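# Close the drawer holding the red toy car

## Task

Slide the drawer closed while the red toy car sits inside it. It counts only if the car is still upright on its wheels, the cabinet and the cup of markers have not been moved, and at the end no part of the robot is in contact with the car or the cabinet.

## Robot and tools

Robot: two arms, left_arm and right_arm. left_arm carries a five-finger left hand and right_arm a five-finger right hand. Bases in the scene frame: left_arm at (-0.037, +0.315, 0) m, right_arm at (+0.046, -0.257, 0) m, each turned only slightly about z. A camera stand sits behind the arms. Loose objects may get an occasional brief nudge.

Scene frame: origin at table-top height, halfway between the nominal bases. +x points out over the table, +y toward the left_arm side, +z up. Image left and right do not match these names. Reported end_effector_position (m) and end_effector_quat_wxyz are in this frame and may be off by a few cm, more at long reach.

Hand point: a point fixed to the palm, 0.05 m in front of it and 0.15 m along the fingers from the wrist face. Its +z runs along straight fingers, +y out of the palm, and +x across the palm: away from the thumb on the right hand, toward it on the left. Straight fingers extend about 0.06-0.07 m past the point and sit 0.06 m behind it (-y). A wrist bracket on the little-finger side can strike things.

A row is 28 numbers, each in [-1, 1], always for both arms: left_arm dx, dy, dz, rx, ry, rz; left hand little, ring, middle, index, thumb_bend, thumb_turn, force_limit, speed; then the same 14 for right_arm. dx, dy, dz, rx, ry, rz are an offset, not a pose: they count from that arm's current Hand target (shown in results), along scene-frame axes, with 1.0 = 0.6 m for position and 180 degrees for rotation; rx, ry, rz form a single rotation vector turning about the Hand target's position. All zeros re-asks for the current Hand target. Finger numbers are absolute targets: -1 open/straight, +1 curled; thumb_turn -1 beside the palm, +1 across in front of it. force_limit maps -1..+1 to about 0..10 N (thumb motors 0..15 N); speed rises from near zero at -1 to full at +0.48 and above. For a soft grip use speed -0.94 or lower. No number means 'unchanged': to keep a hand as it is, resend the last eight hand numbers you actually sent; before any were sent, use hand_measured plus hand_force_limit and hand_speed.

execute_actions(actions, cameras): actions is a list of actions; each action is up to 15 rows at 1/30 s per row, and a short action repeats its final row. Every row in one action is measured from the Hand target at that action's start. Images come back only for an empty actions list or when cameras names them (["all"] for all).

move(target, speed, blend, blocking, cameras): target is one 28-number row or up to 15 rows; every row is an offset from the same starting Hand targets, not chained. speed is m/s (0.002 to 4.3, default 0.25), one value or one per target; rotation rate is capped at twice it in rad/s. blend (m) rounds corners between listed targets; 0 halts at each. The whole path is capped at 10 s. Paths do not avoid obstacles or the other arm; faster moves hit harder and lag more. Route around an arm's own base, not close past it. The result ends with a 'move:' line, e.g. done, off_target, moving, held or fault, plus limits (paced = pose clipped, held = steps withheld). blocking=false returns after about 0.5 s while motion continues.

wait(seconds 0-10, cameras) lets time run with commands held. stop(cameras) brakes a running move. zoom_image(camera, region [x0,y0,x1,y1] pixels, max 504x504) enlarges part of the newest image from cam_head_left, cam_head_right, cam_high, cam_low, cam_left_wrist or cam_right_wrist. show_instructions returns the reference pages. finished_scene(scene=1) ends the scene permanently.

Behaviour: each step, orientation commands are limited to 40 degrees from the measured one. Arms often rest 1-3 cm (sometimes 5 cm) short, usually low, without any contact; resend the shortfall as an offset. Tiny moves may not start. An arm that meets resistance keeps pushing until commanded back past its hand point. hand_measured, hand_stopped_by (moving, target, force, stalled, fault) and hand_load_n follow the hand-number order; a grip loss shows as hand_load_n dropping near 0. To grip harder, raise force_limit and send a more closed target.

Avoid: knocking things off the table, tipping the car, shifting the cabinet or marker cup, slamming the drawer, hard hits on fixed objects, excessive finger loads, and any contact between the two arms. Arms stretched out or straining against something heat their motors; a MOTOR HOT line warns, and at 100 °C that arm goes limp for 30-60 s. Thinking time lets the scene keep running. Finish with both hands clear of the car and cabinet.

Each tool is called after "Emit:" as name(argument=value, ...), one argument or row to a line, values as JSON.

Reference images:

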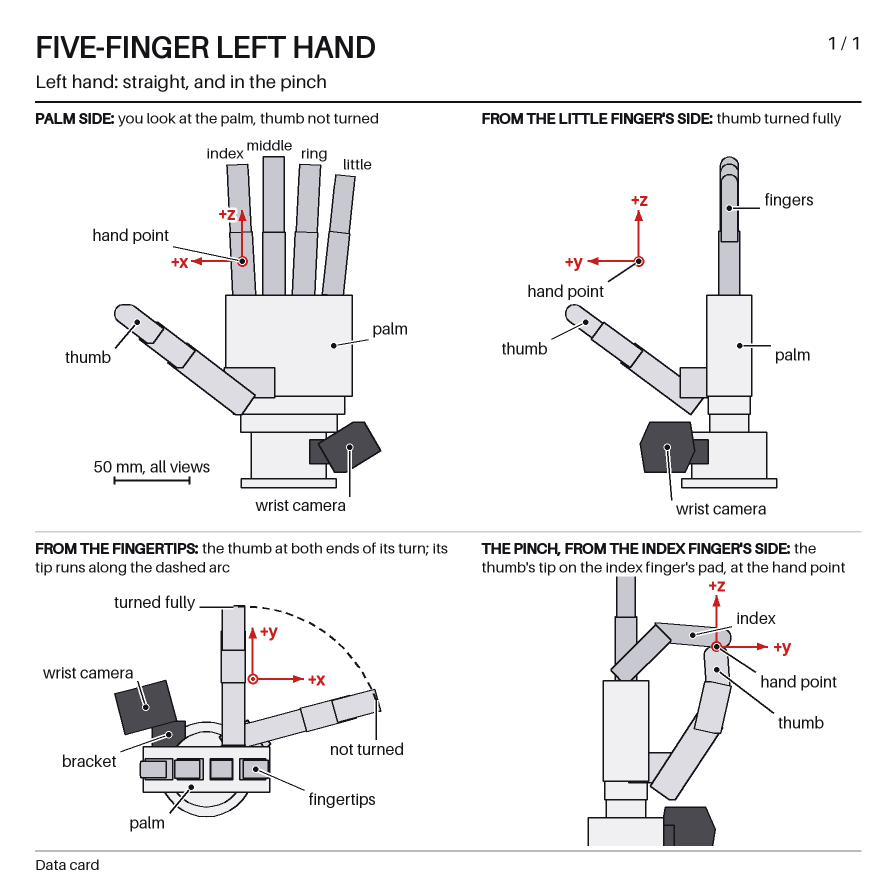

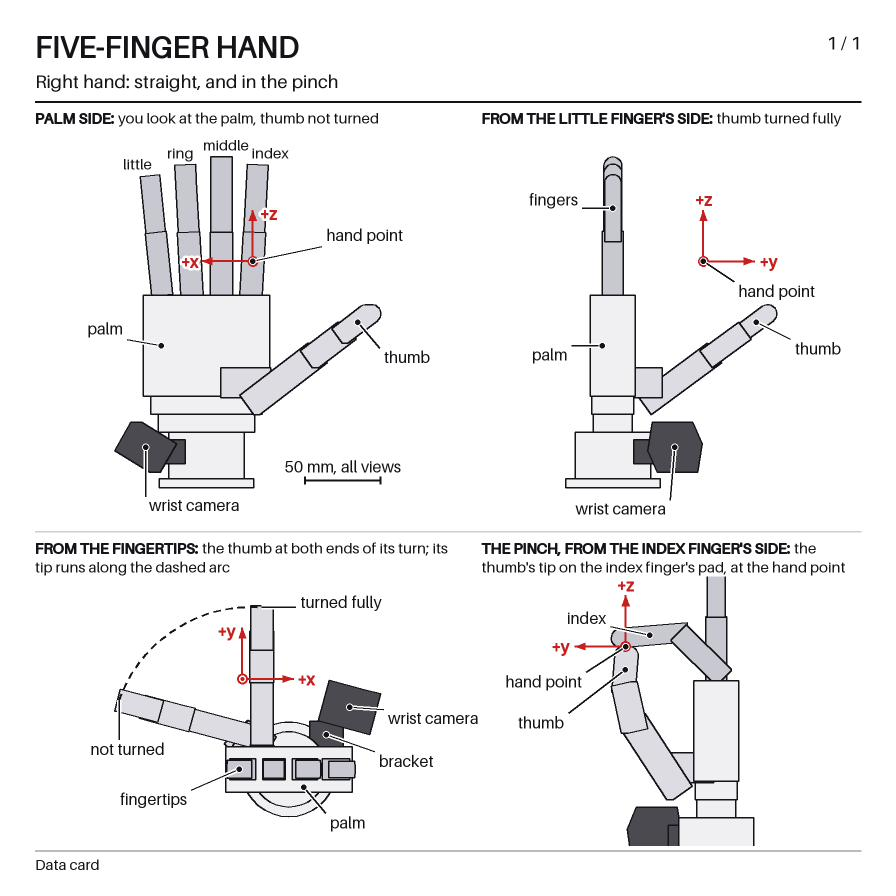

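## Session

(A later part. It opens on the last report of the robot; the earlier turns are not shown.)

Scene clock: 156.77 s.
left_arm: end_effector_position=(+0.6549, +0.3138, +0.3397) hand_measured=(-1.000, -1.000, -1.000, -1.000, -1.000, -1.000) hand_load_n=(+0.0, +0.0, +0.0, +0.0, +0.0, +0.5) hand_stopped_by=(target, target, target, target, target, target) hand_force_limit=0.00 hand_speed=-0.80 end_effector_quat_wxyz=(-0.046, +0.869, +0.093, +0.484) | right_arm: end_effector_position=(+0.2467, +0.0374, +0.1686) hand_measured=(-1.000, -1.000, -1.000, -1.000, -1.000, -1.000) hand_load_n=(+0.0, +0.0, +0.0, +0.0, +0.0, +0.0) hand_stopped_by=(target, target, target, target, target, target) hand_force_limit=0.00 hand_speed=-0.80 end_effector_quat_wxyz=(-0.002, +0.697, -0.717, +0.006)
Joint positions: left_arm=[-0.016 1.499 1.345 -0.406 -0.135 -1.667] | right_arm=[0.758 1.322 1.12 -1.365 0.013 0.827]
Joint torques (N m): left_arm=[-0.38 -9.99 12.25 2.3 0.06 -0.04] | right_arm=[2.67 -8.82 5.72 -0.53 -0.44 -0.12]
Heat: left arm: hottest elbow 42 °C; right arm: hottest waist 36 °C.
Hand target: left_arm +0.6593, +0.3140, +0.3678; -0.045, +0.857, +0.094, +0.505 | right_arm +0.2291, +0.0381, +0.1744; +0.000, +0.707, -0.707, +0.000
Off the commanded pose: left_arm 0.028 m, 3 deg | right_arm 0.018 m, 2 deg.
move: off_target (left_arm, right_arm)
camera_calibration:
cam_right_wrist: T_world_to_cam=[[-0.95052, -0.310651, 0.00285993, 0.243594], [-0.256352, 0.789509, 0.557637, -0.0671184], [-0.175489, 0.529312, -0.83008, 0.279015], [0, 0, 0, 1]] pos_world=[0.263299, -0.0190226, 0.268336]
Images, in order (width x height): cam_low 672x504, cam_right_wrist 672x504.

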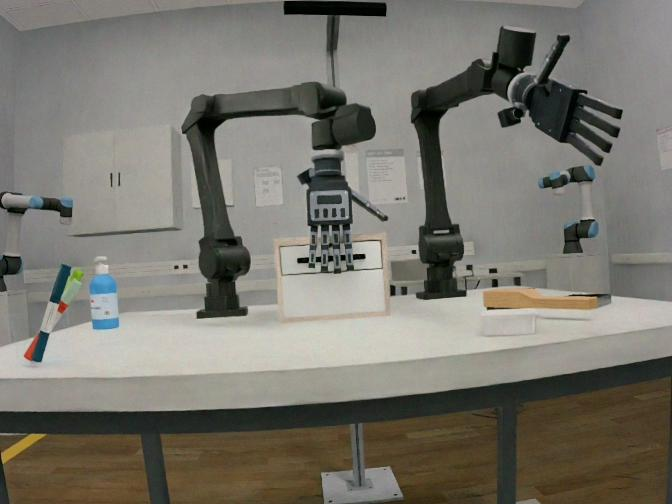

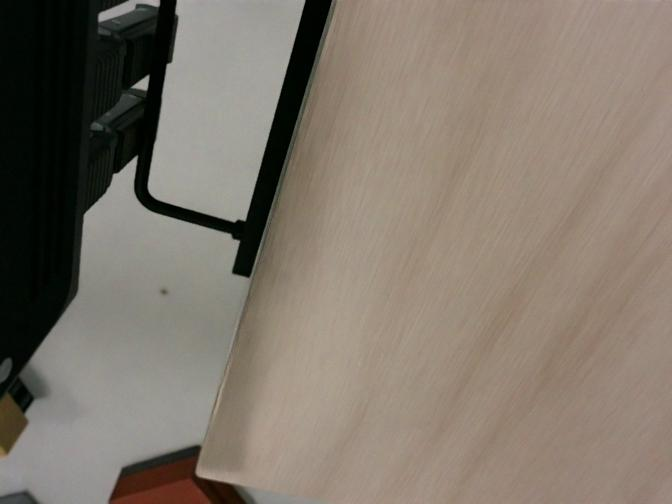

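Emit:
move(
  target=[
    [0,0,0,0,0,0,-1,-1,-1,-1,-1,-1,0,-0.8,0.07,0,0,0,0,0,-1,-1,-1,-1,-1,-1,0,-0.8],
    [0,0,0,0,0,0,-1,-1,-1,-1,-1,-1,0,-0.8,0.3,0,0.03,0,0,0,-1,-1,-1,-1,-1,-1,0,-0.8],
  ],
  speed=[0.08,0.2],
  blend=[0.02,0],
  cameras=["cam_low","cam_right_wrist","cam_head_right","cam_high"],
)

Emit:
zoom_image(
  camera="cam_high",
  region=[270, 100, 470, 270],
)

Emit:
zoom_image(
  camera="cam_head_right",
  region=[250, 160, 430, 360],
)

Scene clock: 170.20 s.
left_arm: end_effector_position=(+0.6549, +0.3138, +0.3397) hand_measured=(-1.000, -1.000, -1.000, -1.000, -1.000, -1.000) hand_load_n=(+0.0, +0.0, +0.0, +0.0, +0.0, +0.0) hand_stopped_by=(target, target, target, target, target, target) hand_force_limit=0.00 hand_speed=-0.80 end_effector_quat_wxyz=(-0.046, +0.869, +0.093, +0.484) | right_arm: end_effector_position=(+0.3963, +0.0339, +0.1796) hand_measured=(-1.000, -1.000, -1.000, -1.000, -1.000, -1.000) hand_load_n=(+0.0, +0.0, +0.0, +0.0, +0.0, +0.0) hand_stopped_by=(target, target, target, target, target, target) hand_force_limit=0.00 hand_speed=-0.80 end_effector_quat_wxyz=(+0.013, +0.705, -0.709, -0.001)
Joint positions: left_arm=[-0.016 1.499 1.345 -0.406 -0.135 -1.667] | right_arm=[0.528 1.638 1.489 -1.447 0.003 0.574]
Joint torques (N m): left_arm=[-0.32 -10.11 12.22 2.32 0.06 -0.04] | right_arm=[0.21 -11.05 9.94 -0.47 -0.11 -0.18]
Heat: left arm: hottest elbow 42 °C; right arm: hottest waist 36 °C.
Hand target: left_arm +0.6593, +0.3140, +0.3678; -0.045, +0.857, +0.094, +0.505 | right_arm +0.4091, +0.0381, +0.1924; +0.000, +0.707, -0.707, +0.000
Off the commanded pose: left_arm 0.028 m, 3 deg | right_arm 0.019 m, 2 deg.
move: off_target (left_arm, right_arm)
camera_calibration:
cam_right_wrist: T_world_to_cam=[[-0.942691, -0.331671, 0.0364338, 0.376211], [-0.256138, 0.789307, 0.558022, -0.0323168], [-0.213837, 0.51671, -0.829026, 0.33167], [0, 0, 0, 1]] pos_world=[0.417297, -0.0210912, 0.27929]
Images, in order (width x height): cam_head_right 672x504, cam_high 672x504, cam_low 672x504, cam_right_wrist 672x504.

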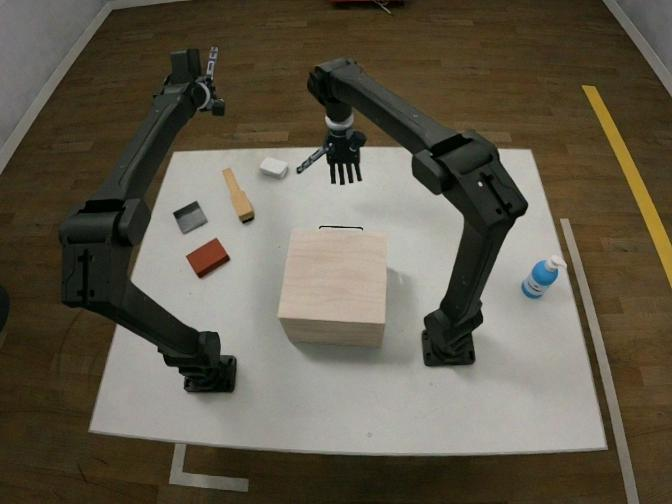

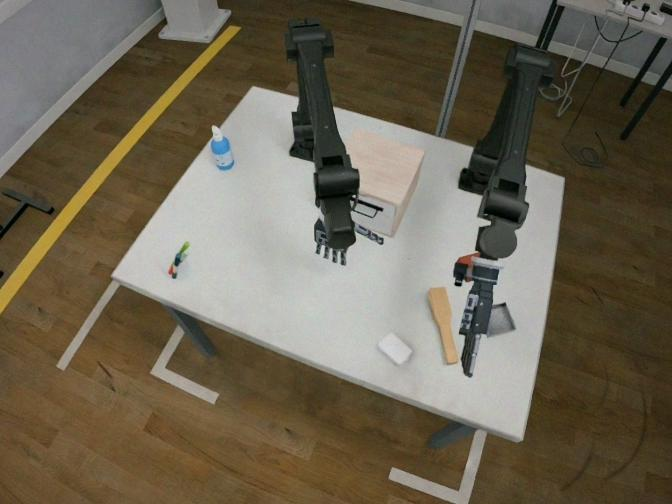

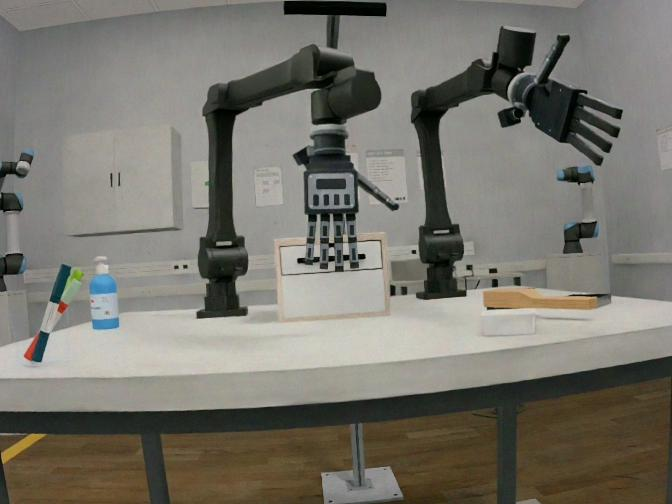

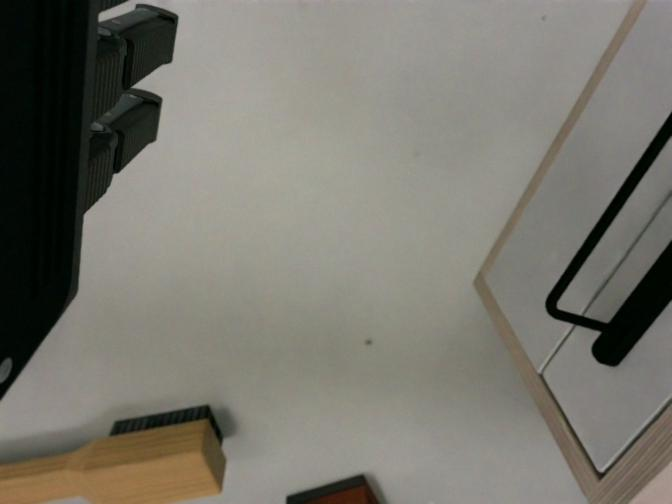

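Scaled by 2.520 from the camera's 672x504 image, which has a finer 960x720 frame.

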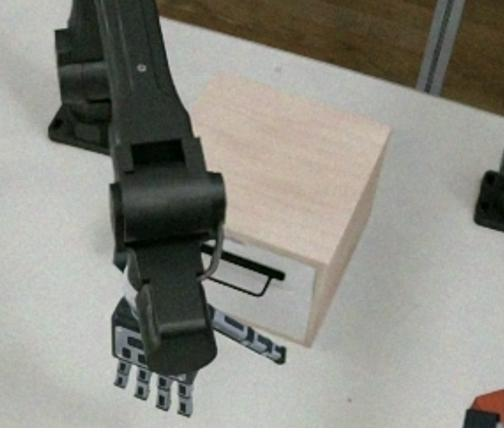

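Scaled by 2.520 from the camera's 672x504 image, which has a finer 960x720 frame.

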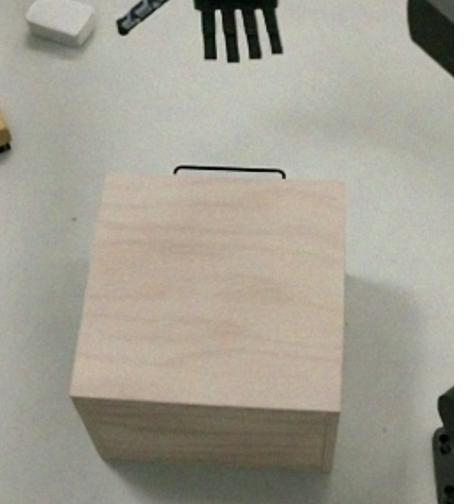

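Emit:
zoom_image(
  camera="cam_right_wrist",
  region=[460, 200, 672, 504],
)

Scaled by 1.658 from the camera's 672x504 image, which has a finer 960x720 frame.

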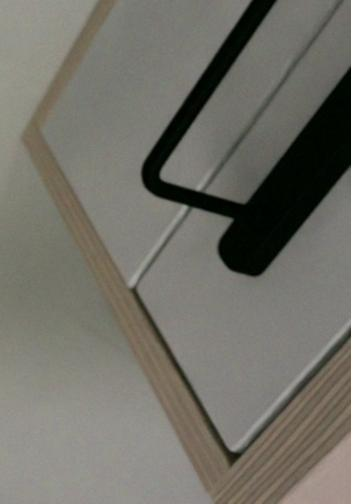

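Emit:
zoom_image(
  camera="cam_high",
  region=[345, 185, 415, 245],
)

Emit:
zoom_image(
  camera="cam_head_right",
  region=[280, 215, 400, 250],
)

Scaled by 7.200 from the camera's 672x504 image, which has a finer 960x720 frame.

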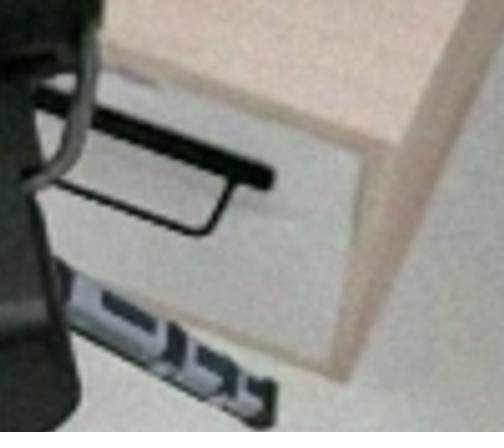

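Scaled by 4.200 from the camera's 672x504 image, which has a finer 960x720 frame.

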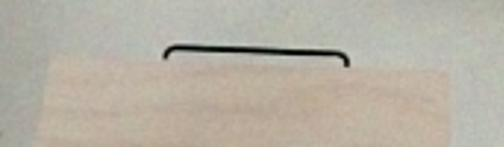

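Emit:
finished_scene(
)

The scene is finished: the task was done.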